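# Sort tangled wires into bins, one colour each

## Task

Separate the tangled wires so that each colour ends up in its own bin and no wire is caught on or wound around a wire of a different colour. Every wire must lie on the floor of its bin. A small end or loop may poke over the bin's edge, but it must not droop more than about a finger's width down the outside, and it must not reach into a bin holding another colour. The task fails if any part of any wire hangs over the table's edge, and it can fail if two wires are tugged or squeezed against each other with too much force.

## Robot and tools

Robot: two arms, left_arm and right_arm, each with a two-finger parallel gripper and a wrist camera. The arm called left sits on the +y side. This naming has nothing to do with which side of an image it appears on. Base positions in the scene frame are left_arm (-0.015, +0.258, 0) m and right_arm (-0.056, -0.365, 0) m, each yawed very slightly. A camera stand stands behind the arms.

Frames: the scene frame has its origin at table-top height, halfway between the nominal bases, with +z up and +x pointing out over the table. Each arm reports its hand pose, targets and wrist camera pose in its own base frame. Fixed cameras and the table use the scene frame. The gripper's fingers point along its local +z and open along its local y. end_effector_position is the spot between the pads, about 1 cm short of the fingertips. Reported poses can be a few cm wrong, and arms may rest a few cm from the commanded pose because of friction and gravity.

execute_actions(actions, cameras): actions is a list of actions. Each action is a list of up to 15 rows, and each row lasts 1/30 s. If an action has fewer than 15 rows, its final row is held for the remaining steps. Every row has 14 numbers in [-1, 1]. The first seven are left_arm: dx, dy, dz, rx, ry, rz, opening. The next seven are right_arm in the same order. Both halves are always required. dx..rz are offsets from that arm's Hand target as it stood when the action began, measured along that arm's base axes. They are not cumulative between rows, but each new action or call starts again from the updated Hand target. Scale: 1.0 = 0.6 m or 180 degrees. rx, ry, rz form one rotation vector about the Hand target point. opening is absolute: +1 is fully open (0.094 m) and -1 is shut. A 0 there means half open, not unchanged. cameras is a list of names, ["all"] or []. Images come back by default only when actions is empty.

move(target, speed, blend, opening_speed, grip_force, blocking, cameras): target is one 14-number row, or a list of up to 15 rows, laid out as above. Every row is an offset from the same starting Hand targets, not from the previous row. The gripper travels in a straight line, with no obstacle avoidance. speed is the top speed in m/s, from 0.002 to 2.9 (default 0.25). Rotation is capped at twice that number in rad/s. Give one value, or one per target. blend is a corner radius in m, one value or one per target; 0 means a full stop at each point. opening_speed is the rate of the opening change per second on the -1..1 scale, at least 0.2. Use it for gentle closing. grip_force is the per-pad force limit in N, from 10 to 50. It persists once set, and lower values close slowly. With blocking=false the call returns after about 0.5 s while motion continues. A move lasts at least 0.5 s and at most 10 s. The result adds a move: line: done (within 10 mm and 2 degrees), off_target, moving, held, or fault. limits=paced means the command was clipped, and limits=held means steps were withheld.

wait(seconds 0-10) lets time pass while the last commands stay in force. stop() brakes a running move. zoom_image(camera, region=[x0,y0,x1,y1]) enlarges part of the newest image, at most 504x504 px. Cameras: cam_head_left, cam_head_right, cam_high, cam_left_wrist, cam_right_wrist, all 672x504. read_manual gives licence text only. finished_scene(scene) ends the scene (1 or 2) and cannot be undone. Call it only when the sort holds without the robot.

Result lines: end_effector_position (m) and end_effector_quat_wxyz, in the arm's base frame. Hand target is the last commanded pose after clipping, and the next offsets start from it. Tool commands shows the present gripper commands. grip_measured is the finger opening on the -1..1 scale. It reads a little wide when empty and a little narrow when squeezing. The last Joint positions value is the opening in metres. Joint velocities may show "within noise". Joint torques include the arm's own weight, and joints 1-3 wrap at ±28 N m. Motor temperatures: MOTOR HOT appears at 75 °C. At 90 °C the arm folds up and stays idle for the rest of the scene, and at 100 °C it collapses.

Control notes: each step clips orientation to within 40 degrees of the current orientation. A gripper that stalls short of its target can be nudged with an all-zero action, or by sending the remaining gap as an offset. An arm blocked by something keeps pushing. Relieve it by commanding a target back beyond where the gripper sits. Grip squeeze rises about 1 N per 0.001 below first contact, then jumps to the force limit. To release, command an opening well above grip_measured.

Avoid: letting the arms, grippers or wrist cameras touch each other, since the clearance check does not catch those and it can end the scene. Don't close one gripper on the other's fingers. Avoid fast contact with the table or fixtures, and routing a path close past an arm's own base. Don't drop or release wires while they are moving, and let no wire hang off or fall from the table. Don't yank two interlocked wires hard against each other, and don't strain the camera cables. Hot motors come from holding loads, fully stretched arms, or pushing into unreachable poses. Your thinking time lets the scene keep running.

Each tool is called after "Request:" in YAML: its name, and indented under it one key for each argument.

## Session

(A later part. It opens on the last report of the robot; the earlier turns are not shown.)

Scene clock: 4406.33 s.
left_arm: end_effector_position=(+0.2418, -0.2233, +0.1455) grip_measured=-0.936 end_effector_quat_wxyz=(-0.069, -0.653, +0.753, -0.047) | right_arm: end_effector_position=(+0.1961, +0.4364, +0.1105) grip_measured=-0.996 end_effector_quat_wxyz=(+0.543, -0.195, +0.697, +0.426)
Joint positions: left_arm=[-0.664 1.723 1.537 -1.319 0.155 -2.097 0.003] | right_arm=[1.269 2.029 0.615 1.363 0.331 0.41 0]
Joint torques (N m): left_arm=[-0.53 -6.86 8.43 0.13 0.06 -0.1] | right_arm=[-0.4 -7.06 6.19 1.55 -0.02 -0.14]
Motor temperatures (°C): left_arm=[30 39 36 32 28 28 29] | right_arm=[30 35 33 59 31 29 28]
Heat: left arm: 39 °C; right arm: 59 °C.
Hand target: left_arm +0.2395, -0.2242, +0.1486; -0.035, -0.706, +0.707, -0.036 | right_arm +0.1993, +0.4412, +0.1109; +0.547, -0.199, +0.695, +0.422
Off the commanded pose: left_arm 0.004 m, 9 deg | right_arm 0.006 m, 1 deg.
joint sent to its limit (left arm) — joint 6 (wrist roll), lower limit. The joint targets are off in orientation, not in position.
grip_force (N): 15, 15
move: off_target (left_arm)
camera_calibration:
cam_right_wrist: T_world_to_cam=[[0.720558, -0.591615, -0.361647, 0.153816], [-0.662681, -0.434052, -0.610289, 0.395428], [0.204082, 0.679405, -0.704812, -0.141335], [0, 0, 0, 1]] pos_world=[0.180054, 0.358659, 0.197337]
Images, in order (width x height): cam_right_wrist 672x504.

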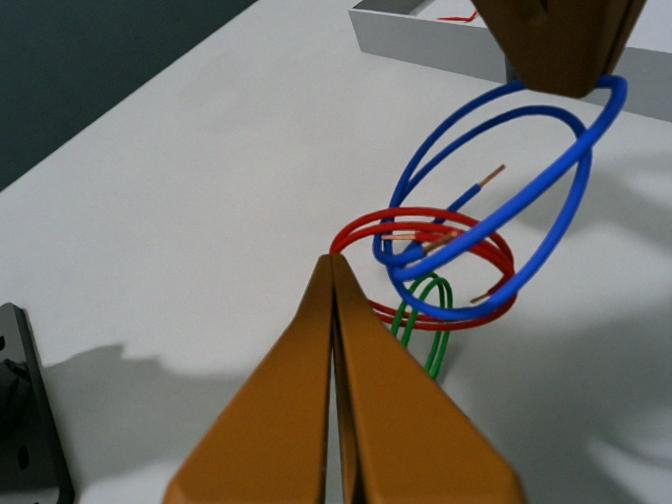

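Request:
move:
  target:
    - [0, 0, 0, 0, 0, 0, -0.97, -0.0078, -0.0012, -0.0140, 0, 0, 0, -1.0]
    - [0, 0, 0, 0, 0, 0, -0.97, -0.0078, -0.0012, -0.0140, 0, 0, 0, -0.72]
  speed: 0.06
  cameras: ["cam_left_wrist", "cam_right_wrist"]

Request:
zoom_image:
  camera: "cam_right_wrist"
  region: [240, 140, 480, 380]

Scene clock: 4424.73 s.
left_arm: end_effector_position=(+0.2418, -0.2233, +0.1455) grip_measured=-0.936 end_effector_quat_wxyz=(-0.069, -0.653, +0.753, -0.047) | right_arm: end_effector_position=(+0.1942, +0.4367, +0.0960) grip_measured=-0.723 end_effector_quat_wxyz=(+0.536, -0.202, +0.705, +0.418)
Joint positions: left_arm=[-0.664 1.723 1.537 -1.319 0.155 -2.097 0.003] | right_arm=[1.273 2.063 0.615 1.366 0.332 0.41 0.013]
Joint torques (N m): left_arm=[-0.5 -6.86 8.4 0.13 0.06 -0.1] | right_arm=[0.36 -7.2 5.27 1.89 0.08 -0.14]
Motor temperatures (°C): left_arm=[30 39 36 32 28 28 29] | right_arm=[30 35 34 59 31 29 28]
Heat: left arm: 39 °C; right arm: 59 °C.
Hand target: left_arm +0.2395, -0.2242, +0.1486; -0.035, -0.706, +0.707, -0.036 | right_arm +0.1945, +0.4405, +0.1026; +0.547, -0.199, +0.695, +0.422
Off the commanded pose: left_arm 0.004 m, 9 deg | right_arm 0.008 m, 2 deg.
joint sent to its limit (left arm) — joint 6 (wrist roll), lower limit. The joint targets are off in orientation, not in position.
grip_force (N): 15, 15
move: off_target (left_arm)
camera_calibration:
cam_left_wrist: T_world_to_cam=[[0.991782, -0.127252, -0.0132168, -0.269151], [-0.0624243, -0.57151, 0.818217, -0.223883], [-0.111673, -0.810668, -0.574757, 0.0452559], [0, 0, 0, 1]] pos_world=[0.258017, -0.125514, 0.205639]
cam_right_wrist: T_world_to_cam=[[0.719675, -0.599152, -0.350835, 0.152561], [-0.666295, -0.45389, -0.591637, 0.393051], [0.19524, 0.659546, -0.725865, -0.139041], [0, 0, 0, 1]] pos_world=[0.17924, 0.361512, 0.185142]
Images, in order (width x height): cam_left_wrist 672x504, cam_right_wrist 672x504.

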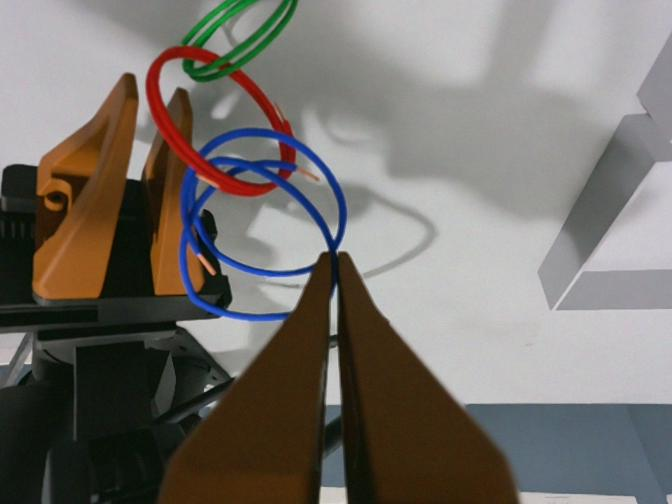

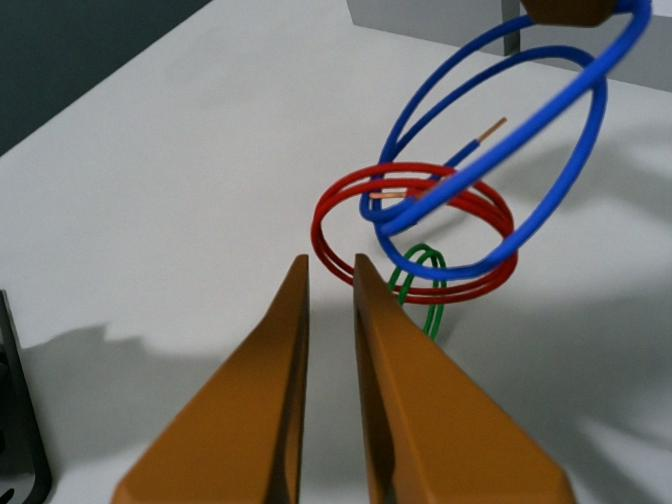

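Scaled by 2.100 from the camera's 672x504 image, which has a finer 960x720 frame.

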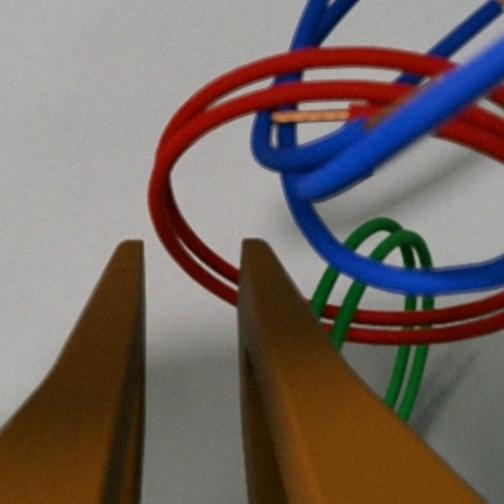

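Request:
move:
  target: [0, 0, 0, 0, 0, 0, -0.97, -0.0033, 0.0030, 0.0060, 0, 0, 0, -0.72]
  speed: 0.06
  cameras: ["cam_right_wrist"]

Request:
zoom_image:
  camera: "cam_right_wrist"
  region: [240, 140, 480, 380]

Scene clock: 4466.43 s.
left_arm: end_effector_position=(+0.2418, -0.2233, +0.1455) grip_measured=-0.936 end_effector_quat_wxyz=(-0.069, -0.653, +0.753, -0.047) | right_arm: end_effector_position=(+0.1919, +0.4375, +0.0960) grip_measured=-0.723 end_effector_quat_wxyz=(+0.536, -0.202, +0.705, +0.418)
Joint positions: left_arm=[-0.664 1.723 1.537 -1.319 0.155 -2.097 0.003] | right_arm=[1.281 2.063 0.615 1.366 0.339 0.41 0.013]
Joint torques (N m): left_arm=[-0.51 -6.84 8.39 0.13 0.06 -0.09] | right_arm=[0.38 -8.24 5.76 1.75 0.11 -0.13]
Motor temperatures (°C): left_arm=[30 39 36 32 28 28 29] | right_arm=[30 35 33 61 31 29 28]
Heat: left arm: 39 °C; right arm: 61 °C.
Hand target: left_arm +0.2395, -0.2242, +0.1486; -0.035, -0.706, +0.707, -0.036 | right_arm +0.1927, +0.4422, +0.1062; +0.547, -0.199, +0.695, +0.422
Off the commanded pose: left_arm 0.004 m, 9 deg | right_arm 0.011 m, 2 deg.
joint sent to its limit (left arm) — joint 6 (wrist roll), lower limit. The joint targets are off in orientation, not in position.
grip_force (N): 15, 15
move: off_target (left_arm, right_arm)
camera_calibration:
cam_right_wrist: T_world_to_cam=[[0.720344, -0.598632, -0.350347, 0.15431], [-0.6656, -0.454483, -0.591964, 0.391923], [0.195142, 0.659609, -0.725834, -0.139045], [0, 0, 0, 1]] pos_world=[0.176841, 0.362213, 0.185143]
Images, in order (width x height): cam_right_wrist 672x504.

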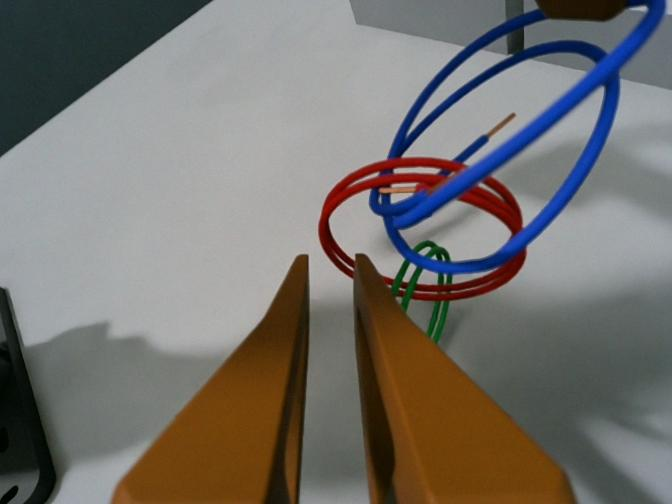

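Scaled by 2.100 from the camera's 672x504 image, which has a finer 960x720 frame.

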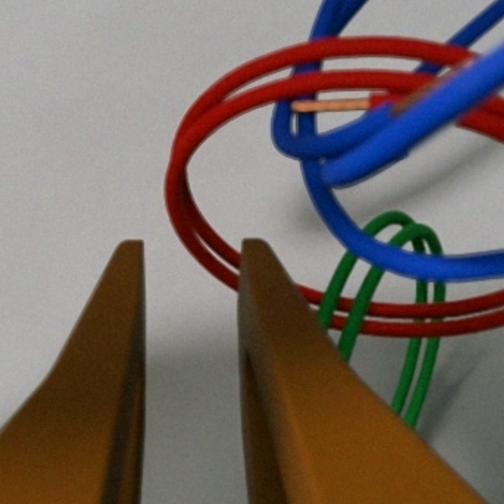

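Request:
move:
  target: [0, 0, 0, 0, 0, 0, -0.97, 0.0080, 0.0135, 0.0040, 0, 0, 0, -0.72]
  speed: 0.06
  cameras: ["cam_left_wrist", "cam_right_wrist"]

Request:
zoom_image:
  camera: "cam_right_wrist"
  region: [240, 140, 480, 380]

Request:
zoom_image:
  camera: "cam_left_wrist"
  region: [100, 20, 360, 340]

Scene clock: 4477.27 s.
left_arm: end_effector_position=(+0.2418, -0.2233, +0.1455) grip_measured=-0.936 end_effector_quat_wxyz=(-0.069, -0.653, +0.753, -0.047) | right_arm: end_effector_position=(+0.1945, +0.4458, +0.1052) grip_measured=-0.723 end_effector_quat_wxyz=(+0.541, -0.197, +0.698, +0.425)
Joint positions: left_arm=[-0.664 1.723 1.537 -1.319 0.155 -2.097 0.003] | right_arm=[1.281 2.063 0.651 1.355 0.339 0.41 0.013]
Joint torques (N m): left_arm=[-0.5 -6.87 8.4 0.12 0.07 -0.09] | right_arm=[-0.25 -7.88 6.23 1.55 0.04 -0.12]
Motor temperatures (°C): left_arm=[30 39 36 32 28 28 29] | right_arm=[30 35 33 60 31 29 28]
Heat: left arm: 39 °C; right arm: 60 °C.
Hand target: left_arm +0.2395, -0.2242, +0.1486; -0.035, -0.706, +0.707, -0.036 | right_arm +0.1974, +0.4503, +0.1086; +0.547, -0.199, +0.695, +0.422
Off the commanded pose: left_arm 0.004 m, 9 deg | right_arm 0.006 m, 1 deg.
joint sent to its limit (left arm) — joint 6 (wrist roll), lower limit. The joint targets are off in orientation, not in position.
grip_force (N): 15, 15
move: off_target (left_arm)
camera_calibration:
cam_left_wrist: T_world_to_cam=[[0.991782, -0.127252, -0.0132168, -0.269151], [-0.0624243, -0.57151, 0.818217, -0.223883], [-0.111673, -0.810668, -0.574757, 0.0452559], [0, 0, 0, 1]] pos_world=[0.258017, -0.125514, 0.205639]
cam_right_wrist: T_world_to_cam=[[0.722399, -0.590849, -0.359217, 0.157683], [-0.661739, -0.44002, -0.607028, 0.397341], [0.2006, 0.676225, -0.708858, -0.148691], [0, 0, 0, 1]] pos_world=[0.178853, 0.368553, 0.192439]
Images, in order (width x height): cam_left_wrist 672x504, cam_right_wrist 672x504.

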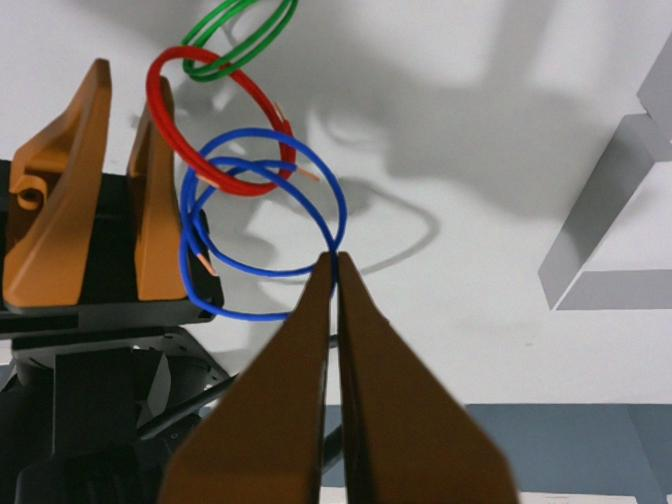

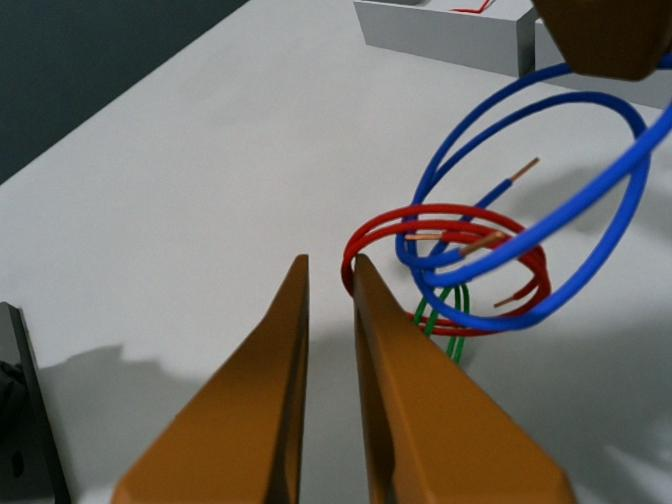

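Scaled by 2.100 from the camera's 672x504 image, which has a finer 960x720 frame.

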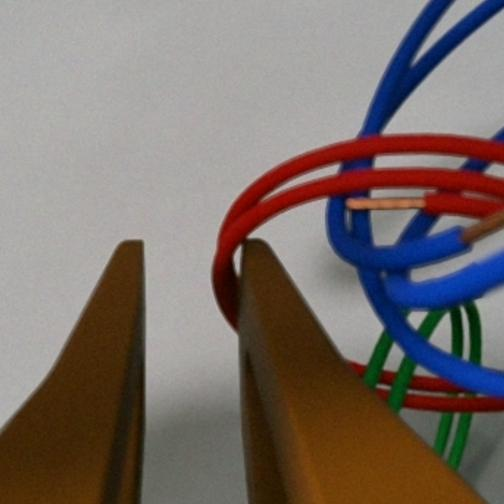

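Scaled by 1.575 from the camera's 672x504 image, which has a finer 960x720 frame.

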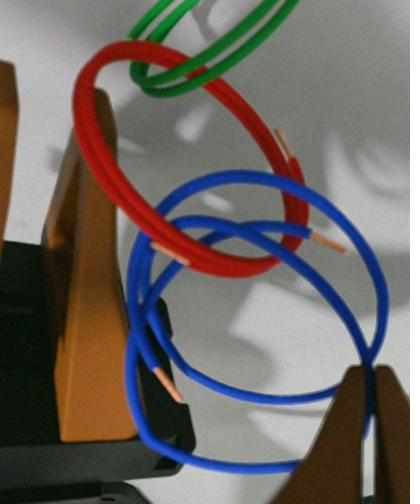

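Request:
move:
  target: [0, 0, 0, 0, 0, 0, -0.97, 0, 0, 0, 0, 0, 0, -0.99]
  speed: 0.05
  opening_speed: 0.2
  cameras: ["cam_left_wrist", "cam_right_wrist"]

Request:
zoom_image:
  camera: "cam_right_wrist"
  region: [270, 180, 420, 330]

Request:
zoom_image:
  camera: "cam_left_wrist"
  region: [60, 20, 360, 340]

Scene clock: 4491.43 s.
left_arm: end_effector_position=(+0.2417, -0.2232, +0.1454) grip_measured=-0.936 end_effector_quat_wxyz=(-0.070, -0.653, +0.753, -0.047) | right_arm: end_effector_position=(+0.1945, +0.4458, +0.1051) grip_measured=-0.961 end_effector_quat_wxyz=(+0.541, -0.197, +0.699, +0.425)
Joint positions: left_arm=[-0.664 1.723 1.537 -1.32 0.155 -2.097 0.003] | right_arm=[1.281 2.063 0.651 1.355 0.339 0.41 0.002]
Joint torques (N m): left_arm=[-0.5 -6.87 8.42 0.13 0.05 -0.09] | right_arm=[-0.23 -8.01 6.35 1.56 0.03 -0.14]
Motor temperatures (°C): left_arm=[30 39 36 32 28 28 29] | right_arm=[30 35 33 57 31 29 28]
Heat: left arm: 39 °C; right arm: 57 °C.
Hand target: left_arm +0.2395, -0.2242, +0.1486; -0.035, -0.706, +0.707, -0.036 | right_arm +0.1974, +0.4503, +0.1087; +0.547, -0.199, +0.695, +0.422
Off the commanded pose: left_arm 0.004 m, 9 deg | right_arm 0.006 m, 1 deg.
joint sent to its limit (left arm) — joint 6 (wrist roll), lower limit. The joint targets are off in orientation, not in position.
grip_force (N): 15, 15
move: off_target (left_arm)
camera_calibration:
cam_left_wrist: T_world_to_cam=[[0.99178, -0.127199, -0.0138563, -0.268898], [-0.0619203, -0.571902, 0.817982, -0.224041], [-0.111971, -0.8104, -0.575077, 0.0455583], [0, 0, 0, 1]] pos_world=[0.257917, -0.125413, 0.205735]
cam_right_wrist: T_world_to_cam=[[0.722323, -0.591054, -0.359033, 0.157737], [-0.661824, -0.440215, -0.606795, 0.397382], [0.200597, 0.675918, -0.709151, -0.148521], [0, 0, 0, 1]] pos_world=[0.178853, 0.368553, 0.192439]
Images, in order (width x height): cam_left_wrist 672x504, cam_right_wrist 672x504.

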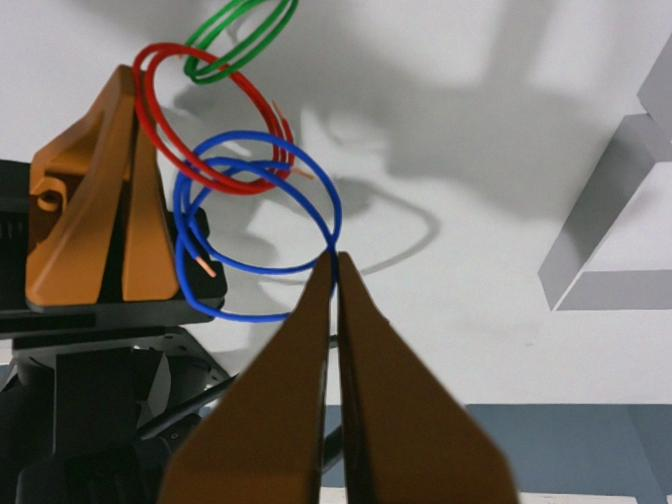

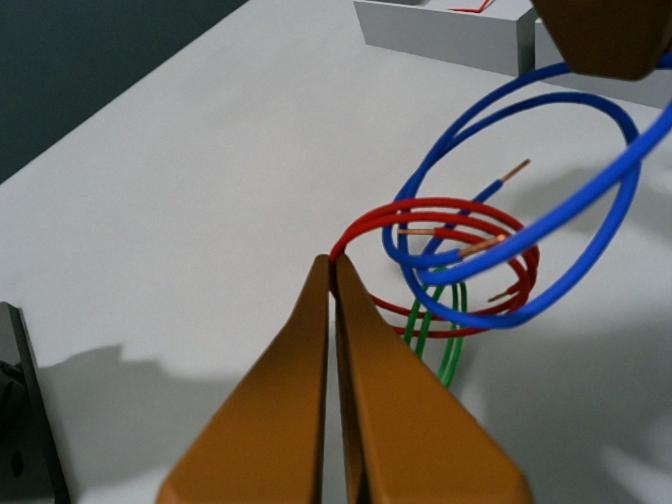

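Scaled by 3.360 from the camera's 672x504 image, which has a finer 960x720 frame.

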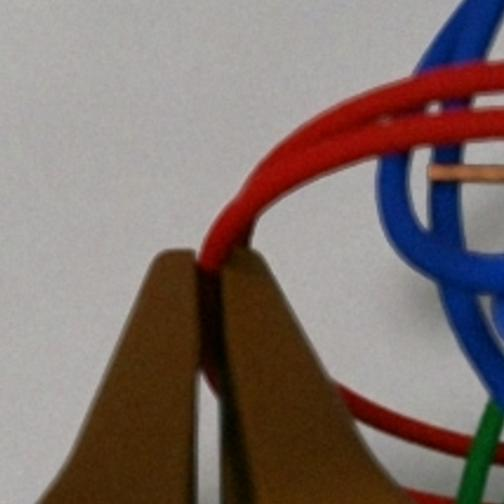

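Scaled by 1.575 from the camera's 672x504 image, which has a finer 960x720 frame.

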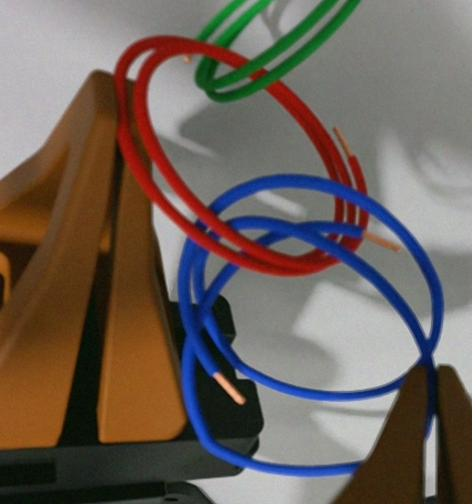

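Request:
move:
  target: [0, 0.0833, 0.0333, 0, 0, 0, -0.97, -0.0491, -0.0672, 0.0042, 0, 0, 0, -0.99]
  speed: 0.05
  cameras: ["cam_left_wrist", "cam_right_wrist"]

Scene clock: 4508.13 s.
left_arm: end_effector_position=(+0.2458, -0.1850, +0.1624) grip_measured=-0.936 end_effector_quat_wxyz=(+0.056, +0.687, -0.723, +0.042) | right_arm: end_effector_position=(+0.1692, +0.4124, +0.0937) grip_measured=-0.963 end_effector_quat_wxyz=(+0.533, -0.209, +0.711, +0.409)
Joint positions: left_arm=[-0.573 1.656 1.533 -1.391 0.128 -2.097 0.003] | right_arm=[1.334 1.994 0.491 1.397 0.391 0.41 0.002]
Joint torques (N m): left_arm=[0.4 -9.57 5.35 0.11 -0.17 -0.09] | right_arm=[0.46 -9.33 2.77 2.01 0.15 -0.11]
Motor temperatures (°C): left_arm=[30 39 36 32 28 28 29] | right_arm=[30 35 33 56 31 29 28]
Heat: left arm: 39 °C; right arm: 56 °C.
Hand target: left_arm +0.2396, -0.1741, +0.1685; +0.035, +0.706, -0.706, +0.036 | right_arm +0.1680, +0.4100, +0.1111; +0.547, -0.199, +0.695, +0.422
Off the commanded pose: left_arm 0.014 m, 4 deg | right_arm 0.018 m, 3 deg.
joint sent to its limit (left arm) — joint 6 (wrist roll), lower limit. The joint targets still meet the commanded pose.
grip_force (N): 15, 15
move: off_target (left_arm, right_arm)
camera_calibration:
cam_left_wrist: T_world_to_cam=[[0.999358, -0.0348555, -0.0082638, -0.2535], [-0.0141917, -0.59706, 0.802071, -0.229563], [-0.0328905, -0.801439, -0.597171, 0.0725513], [0, 0, 0, 1]] pos_world=[0.252466, -0.0877531, 0.225356]
cam_right_wrist: T_world_to_cam=[[0.720315, -0.606721, -0.336209, 0.156907], [-0.66622, -0.470184, -0.578859, 0.369383], [0.193126, 0.64095, -0.74289, -0.110137], [0, 0, 0, 1]] pos_world=[0.154338, 0.339469, 0.184754]
Images, in order (width x height): cam_left_wrist 672x504, cam_right_wrist 672x504.

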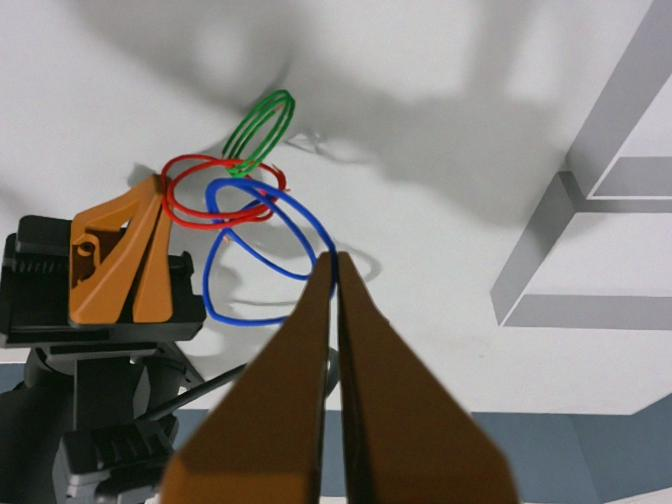

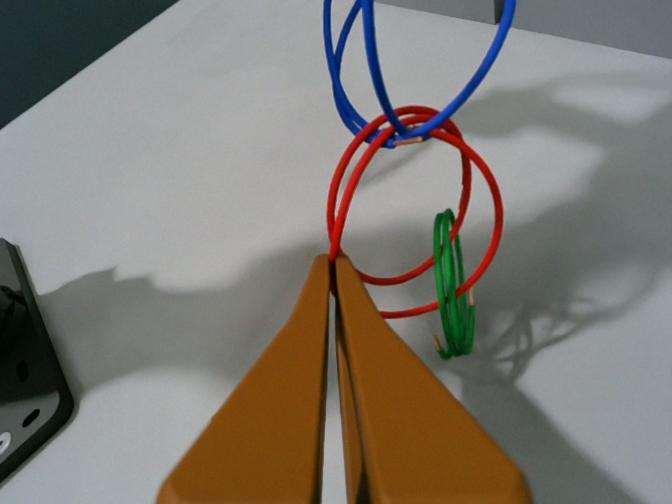

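Request:
zoom_image:
  camera: "cam_right_wrist"
  region: [290, 0, 540, 370]

Request:
zoom_image:
  camera: "cam_left_wrist"
  region: [140, 70, 360, 340]

Scaled by 1.362 from the camera's 672x504 image, which has a finer 960x720 frame.

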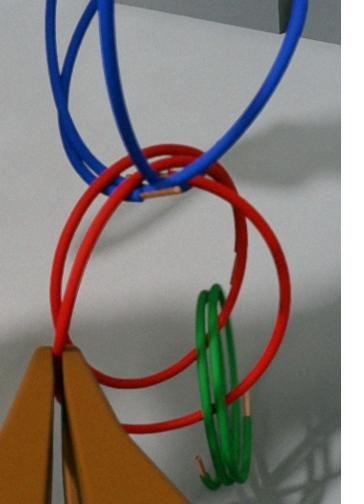

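Scaled by 1.867 from the camera's 672x504 image, which has a finer 960x720 frame.

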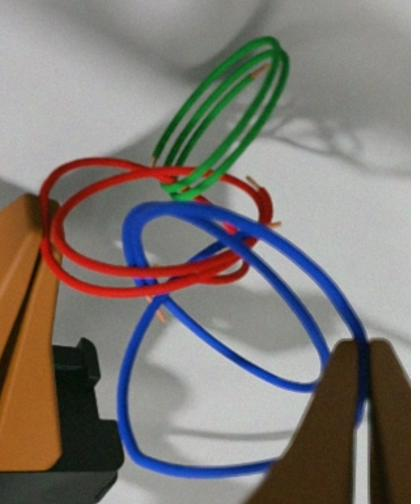

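Request:
move:
  target: [0, 0.1, 0.0167, 0, 0, 0, -0.97, -0.0491, -0.0672, 0.0, 0, 0, 0, -0.99]
  speed: 0.05
  cameras: ["cam_left_wrist", "cam_right_wrist"]

Request:
zoom_image:
  camera: "cam_right_wrist"
  region: [290, 0, 540, 370]

Request:
zoom_image:
  camera: "cam_left_wrist"
  region: [140, 70, 400, 400]

Scene clock: 4520.43 s.
left_arm: end_effector_position=(+0.2474, -0.1234, +0.1741) grip_measured=-0.936 end_effector_quat_wxyz=(+0.045, +0.704, -0.708, +0.043) | right_arm: end_effector_position=(+0.1386, +0.3704, +0.0834) grip_measured=-0.963 end_effector_quat_wxyz=(+0.526, -0.225, +0.722, +0.390)
Joint positions: left_arm=[-0.391 1.555 1.476 -1.447 0.116 -1.958 0.003] | right_arm=[1.42 1.911 0.304 1.445 0.474 0.41 0.002]
Joint torques (N m): left_arm=[0.34 -8.27 5.31 0.1 -0.18 0] | right_arm=[0.43 -8.08 2.24 2.44 0.21 -0.06]
Motor temperatures (°C): left_arm=[30 39 35 32 28 28 29] | right_arm=[30 36 33 57 31 29 28]
Heat: left arm: 39 °C; right arm: 57 °C.
Hand target: left_arm +0.2395, -0.1142, +0.1785; +0.035, +0.706, -0.707, +0.036 | right_arm +0.1385, +0.3697, +0.1111; +0.547, -0.199, +0.695, +0.422
Off the commanded pose: left_arm 0.013 m, 1 deg | right_arm 0.028 m, 6 deg.
grip_force (N): 15, 15
move: off_target (left_arm, right_arm)
camera_calibration:
cam_left_wrist: T_world_to_cam=[[0.999932, 0.010475, 0.00521303, -0.249782], [0.00223891, -0.608605, 0.79347, -0.206196], [0.0114843, -0.793404, -0.608587, 0.120825], [0, 0, 0, 1]] pos_world=[0.248839, -0.0270121, 0.238445]
cam_right_wrist: T_world_to_cam=[[0.722496, -0.622123, -0.301599, 0.152484], [-0.664394, -0.504078, -0.551802, 0.333418], [0.191259, 0.599056, -0.77753, -0.0663422], [0, 0, 0, 1]] pos_world=[0.124041, 0.302675, 0.178387]
Images, in order (width x height): cam_left_wrist 672x504, cam_right_wrist 672x504.

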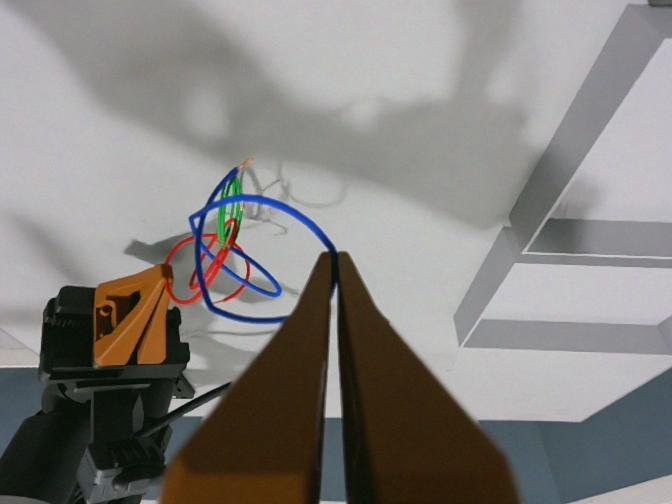

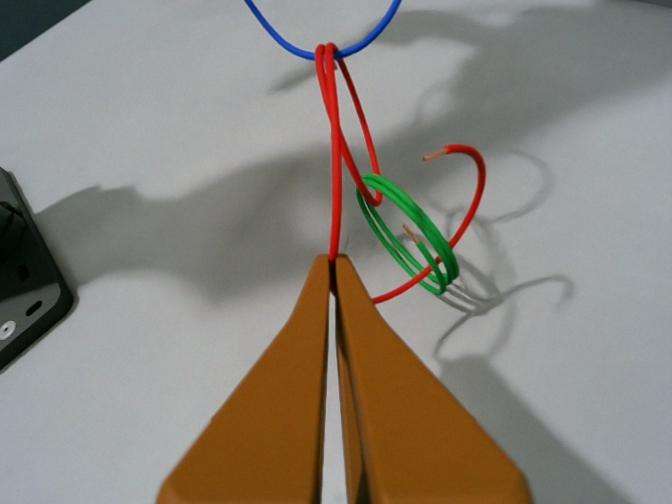

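Scaled by 1.362 from the camera's 672x504 image, which has a finer 960x720 frame.

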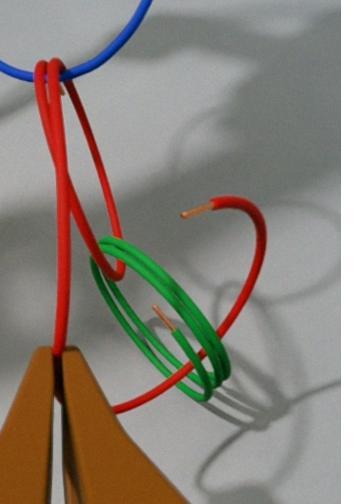

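Scaled by 1.527 from the camera's 672x504 image, which has a finer 960x720 frame.

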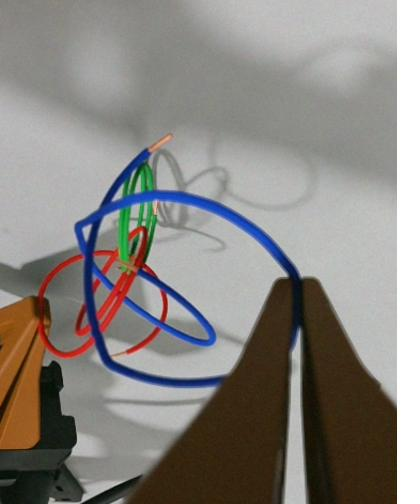

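Request:
zoom_image:
  camera: "cam_right_wrist"
  region: [290, 20, 420, 150]

Request:
zoom_image:
  camera: "cam_right_wrist"
  region: [320, 130, 500, 310]

Scaled by 3.877 from the camera's 672x504 image, which has a finer 960x720 frame.

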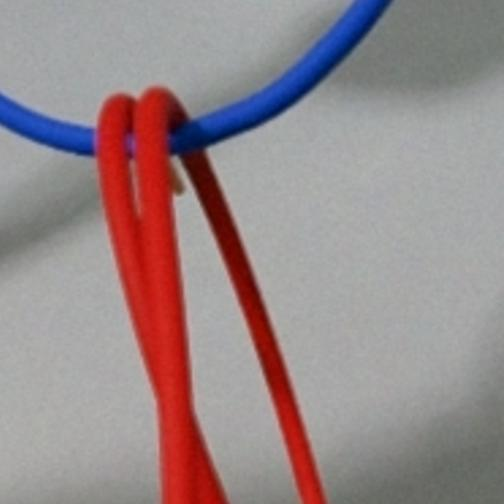

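Scaled by 2.800 from the camera's 672x504 image, which has a finer 960x720 frame.

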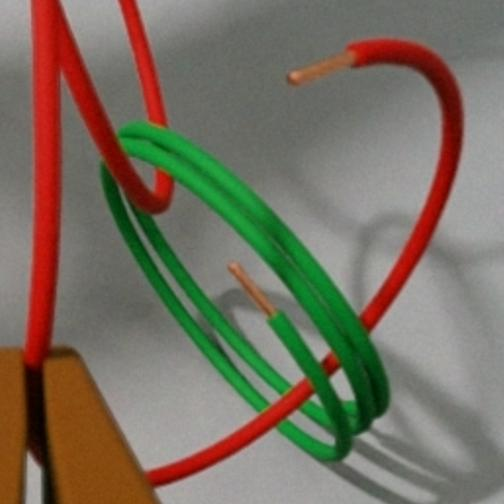

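Request:
move:
  target: [0, 0.1, 0.0, 0, 0, 0, -0.97, -0.0333, -0.0833, 0.0333, 0, 0, 0, -0.99]
  speed: 0.05
  cameras: ["cam_left_wrist", "cam_right_wrist", "cam_high"]

Request:
zoom_image:
  camera: "cam_right_wrist"
  region: [290, 0, 540, 370]

Request:
zoom_image:
  camera: "cam_left_wrist"
  region: [140, 70, 400, 400]

Scene clock: 4535.73 s.
left_arm: end_effector_position=(+0.2484, -0.0599, +0.1744) grip_measured=-0.936 end_effector_quat_wxyz=(+0.042, +0.704, -0.707, +0.042) | right_arm: end_effector_position=(+0.1186, +0.3235, +0.1237) grip_measured=-0.963 end_effector_quat_wxyz=(+0.540, -0.208, +0.701, +0.415)
Joint positions: left_arm=[-0.158 1.501 1.427 -1.479 0.116 -1.726 0.003] | right_arm=[1.492 1.611 0.112 1.415 0.546 0.41 0.002]
Joint torques (N m): left_arm=[0.21 -7.68 5.29 0.1 -0.12 0.03] | right_arm=[0.47 -5.41 2.81 1.81 0.15 -0.02]
Motor temperatures (°C): left_arm=[30 39 34 32 28 28 29] | right_arm=[30 36 32 60 31 29 28]
Heat: left arm: 39 °C; right arm: 60 °C.
Hand target: left_arm +0.2395, -0.0542, +0.1785; +0.035, +0.706, -0.707, +0.036 | right_arm +0.1185, +0.3197, +0.1311; +0.547, -0.199, +0.695, +0.422
Off the commanded pose: left_arm 0.011 m, 1 deg | right_arm 0.008 m, 2 deg.
grip_force (N): 15, 15
move: off_target (left_arm)
camera_calibration:
cam_left_wrist: T_world_to_cam=[[0.999897, 0.0121315, 0.00765496, -0.251794], [0.00140817, -0.614076, 0.789246, -0.167089], [0.0142755, -0.789154, -0.61403, 0.172021], [0, 0, 0, 1]] pos_world=[0.249548, 0.0362008, 0.239428]
cam_right_wrist: T_world_to_cam=[[0.728183, -0.597634, -0.335533, 0.145414], [-0.654159, -0.459949, -0.600436, 0.309249], [0.204513, 0.65672, -0.725875, -0.0296393], [0, 0, 0, 1]] pos_world=[0.102472, 0.248608, 0.212961]
Images, in order (width x height): cam_high 672x504, cam_left_wrist 672x504, cam_right_wrist 672x504.

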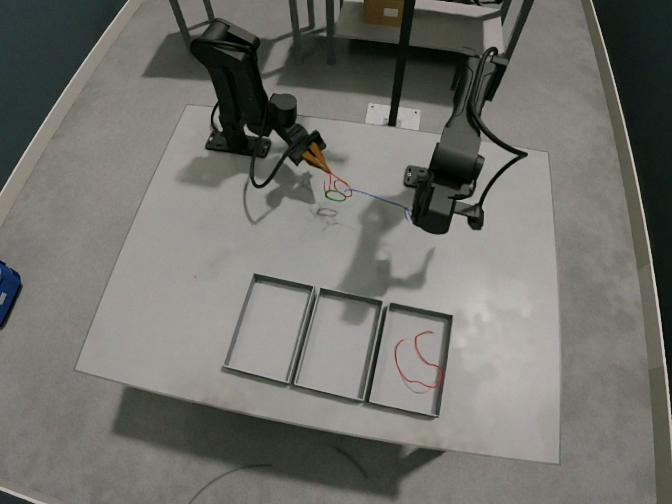

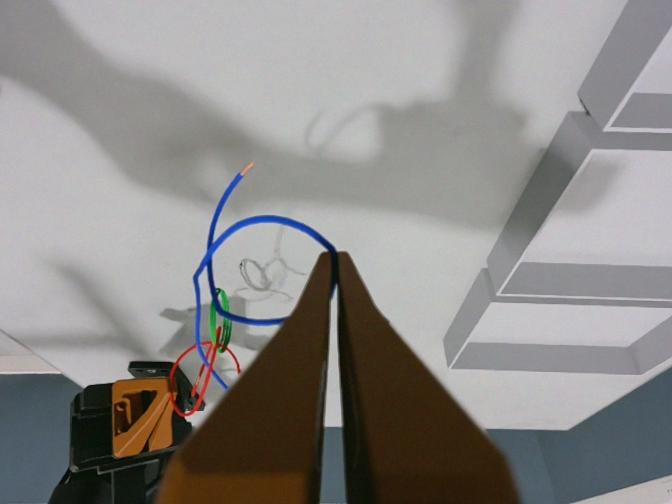

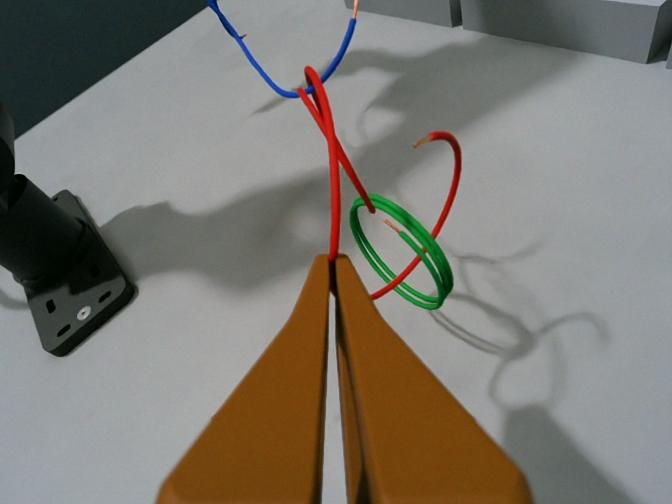

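Scaled by 1.362 from the camera's 672x504 image, which has a finer 960x720 frame.

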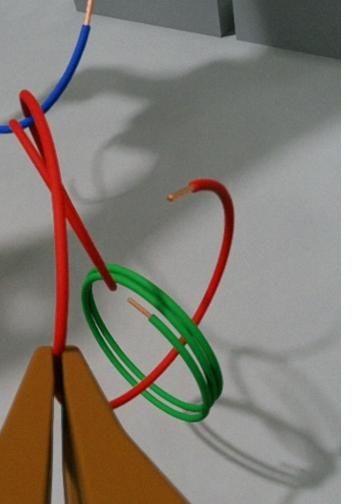

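Scaled by 1.527 from the camera's 672x504 image, which has a finer 960x720 frame.

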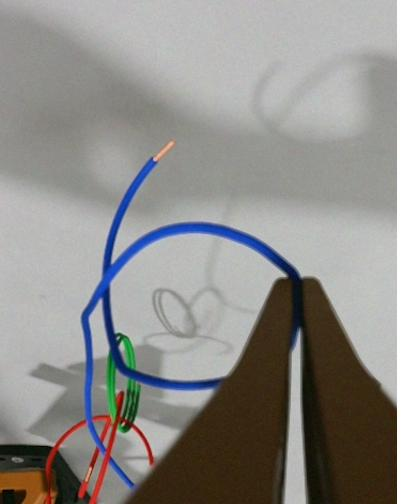

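Request:
move:
  target: [0.0, 0.0833, 0.0167, 0, 0, 0, -0.97, -0.0167, -0.0667, 0.0167, 0, 0, 0, -0.99]
  speed: 0.05
  cameras: ["cam_left_wrist", "cam_right_wrist", "cam_high"]

Request:
zoom_image:
  camera: "cam_right_wrist"
  region: [200, 0, 540, 370]

Request:
zoom_image:
  camera: "cam_high"
  region: [280, 120, 480, 270]

Scene clock: 4550.23 s.
left_arm: end_effector_position=(+0.2415, -0.0078, +0.1766) grip_measured=-0.936 end_effector_quat_wxyz=(+0.052, +0.705, -0.707, +0.031) | right_arm: end_effector_position=(+0.1092, +0.2850, +0.1454) grip_measured=-0.963 end_effector_quat_wxyz=(+0.541, -0.196, +0.707, +0.412)
Joint positions: left_arm=[0.05 1.501 1.435 -1.541 0.116 -1.516 0.003] | right_arm=[1.561 1.135 0.027 1.014 0.637 0.436 0.002]
Joint torques (N m): left_arm=[0.24 -7.32 8.13 -0.01 -0.11 0] | right_arm=[0.57 -2.92 4.46 1.46 0.11 0.02]
Motor temperatures (°C): left_arm=[30 38 34 32 28 28 29] | right_arm=[30 35 32 59 31 29 28]
Heat: left arm: 38 °C; right arm: 59 °C.
Hand target: left_arm +0.2395, -0.0042, +0.1886; +0.035, +0.706, -0.707, +0.036 | right_arm +0.1085, +0.2797, +0.1411; +0.547, -0.199, +0.695, +0.422
Off the commanded pose: left_arm 0.013 m, 2 deg | right_arm 0.007 m, 2 deg.
joint sent to its limit (right arm) — joint 3 (elbow), lower limit, where the elbow is as bent as it goes. The joint targets are off in orientation, not in position.
grip_force (N): 15, 15
move: off_target (left_arm)
camera_calibration:
cam_left_wrist: T_world_to_cam=[[0.999686, 0.0119595, -0.0219986, -0.240274], [0.024705, -0.61421, 0.788756, -0.142467], [-0.00407865, -0.789052, -0.614313, 0.219037], [0, 0, 0, 1]] pos_world=[0.244611, 0.0882005, 0.241643]
cam_right_wrist: T_world_to_cam=[[0.709426, -0.612841, -0.348052, 0.144811], [-0.672762, -0.441699, -0.593543, 0.294199], [0.210014, 0.655231, -0.725649, 0.0131252], [0, 0, 0, 1]] pos_world=[0.0924362, 0.210093, 0.234546]
Images, in order (width x height): cam_high 672x504, cam_left_wrist 672x504, cam_right_wrist 672x504.

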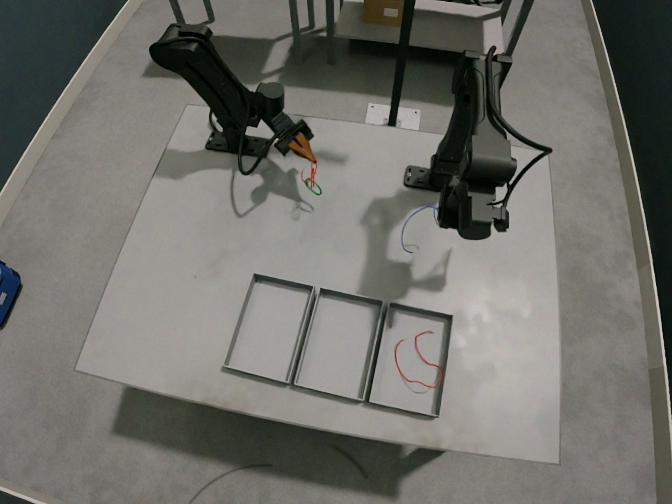

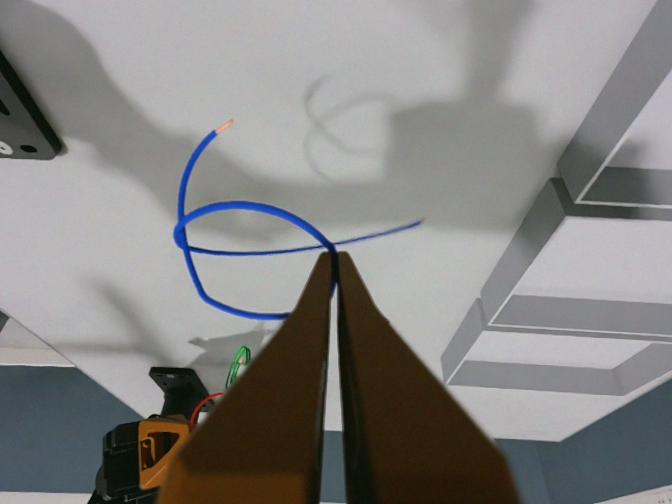

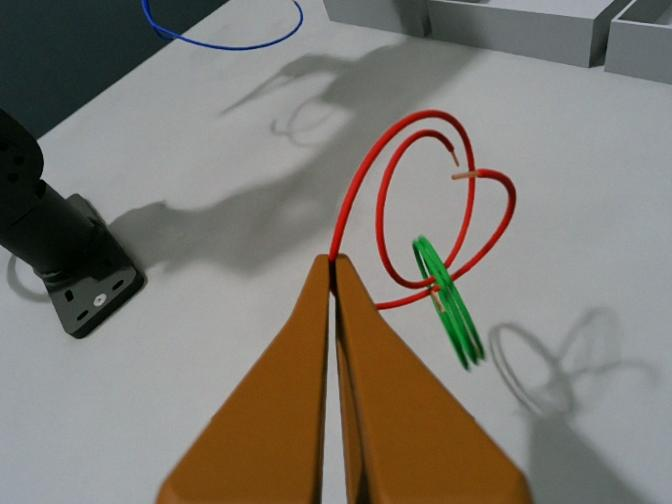

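Scaled by 1.362 from the camera's 672x504 image, which has a finer 960x720 frame.

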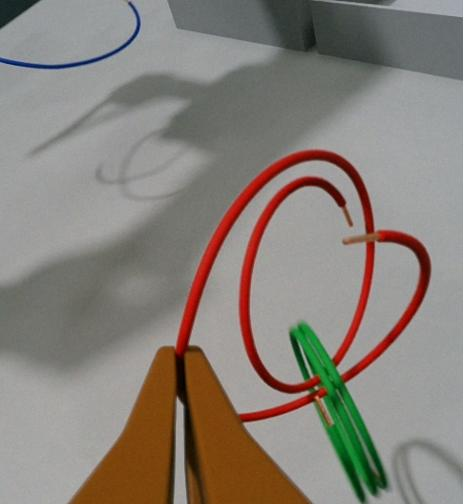

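Scaled by 2.520 from the camera's 672x504 image, which has a finer 960x720 frame.

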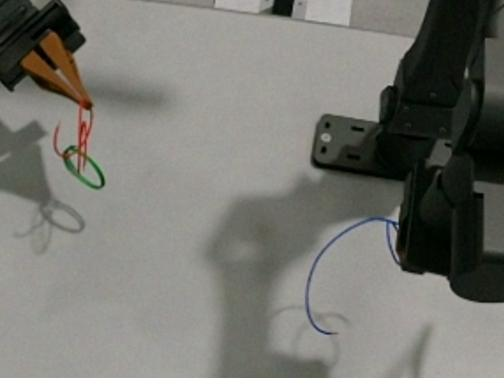

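Request:
move:
  target:
    - [0.0, 0.0, 0.1023, 0, 0, 0, -0.97, 0, 0, 0, 0, 0, 0, -0.99]
    - [0.2008, -0.1597, 0.1023, -0.0617, -0.155, 0, -0.97, 0, 0, 0, 0, 0, 0, -0.99]
  speed: 0.15
  blend: [0.03, 0]
  cameras: ["cam_left_wrist", "cam_head_right", "cam_high"]

Scene clock: 4576.63 s.
left_arm: end_effector_position=(+0.3624, -0.0991, +0.2524) grip_measured=-0.936 end_effector_quat_wxyz=(-0.071, +0.669, -0.687, +0.274) | right_arm: end_effector_position=(+0.1092, +0.2850, +0.1453) grip_measured=-0.963 end_effector_quat_wxyz=(+0.541, -0.196, +0.707, +0.412)
Joint positions: left_arm=[-0.174 1.525 1.614 -1.117 0.199 -1.773 0.003] | right_arm=[1.561 1.135 0.027 1.013 0.637 0.436 0.002]
Joint torques (N m): left_arm=[-0.4 -6.43 5.76 1.48 0.06 -0.04] | right_arm=[0.18 -2.7 4.68 1.43 0.12 0.03]
Motor temperatures (°C): left_arm=[30 37 36 32 28 28 29] | right_arm=[30 34 33 56 31 29 28]
Heat: left arm: 37 °C; right arm: 56 °C.
Hand target: left_arm +0.3600, -0.1000, +0.2499; -0.068, +0.670, -0.688, +0.272 | right_arm +0.1090, +0.2814, +0.1417; +0.540, -0.196, +0.710, +0.408 (not the last commanded pose)
Off the commanded pose: left_arm 0.004 m, 0 deg | right_arm 0.007 m, 2 deg.
grip_force (N): 15, 15
move: done
camera_calibration:
cam_left_wrist: T_world_to_cam=[[0.877451, 0.0623983, 0.475589, -0.434694], [-0.393971, -0.471831, 0.788773, -0.0954273], [0.273616, -0.879478, -0.389426, 0.0277412], [0, 0, 0, 1]] pos_world=[0.336237, 0.00649635, 0.29281]
Images, in order (width x height): cam_head_right 672x504, cam_high 672x504, cam_left_wrist 672x504.

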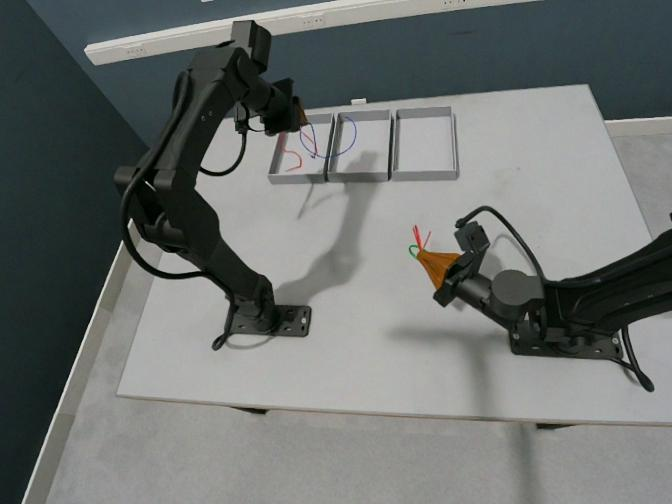

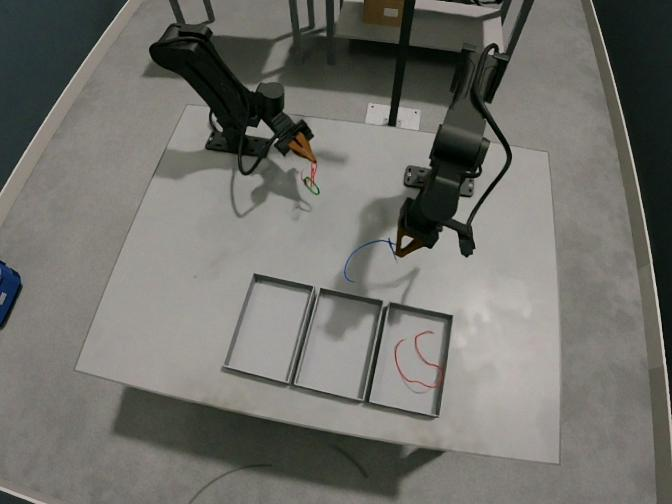

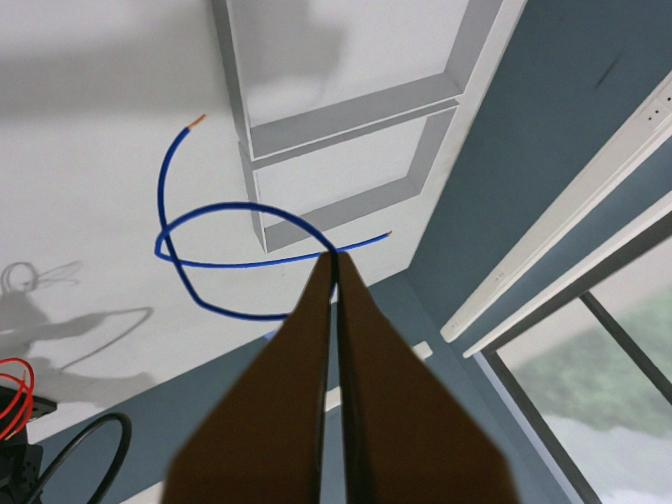

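Request:
zoom_image:
  camera: "cam_high"
  region: [320, 210, 450, 310]

Request:
zoom_image:
  camera: "cam_head_right"
  region: [250, 80, 400, 200]

Scaled by 3.877 from the camera's 672x504 image, which has a finer 960x720 frame.

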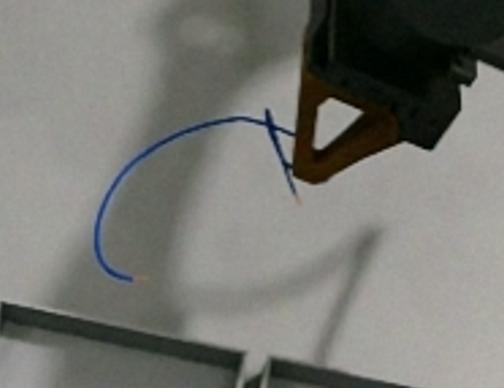

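Scaled by 3.360 from the camera's 672x504 image, which has a finer 960x720 frame.

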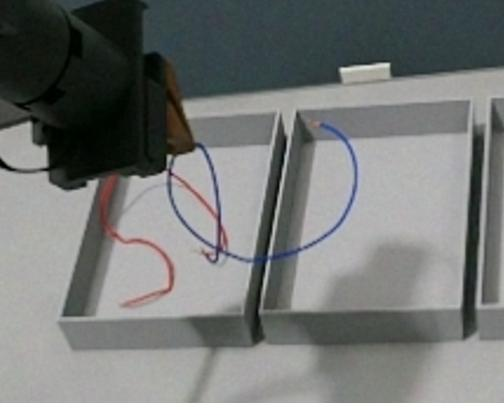

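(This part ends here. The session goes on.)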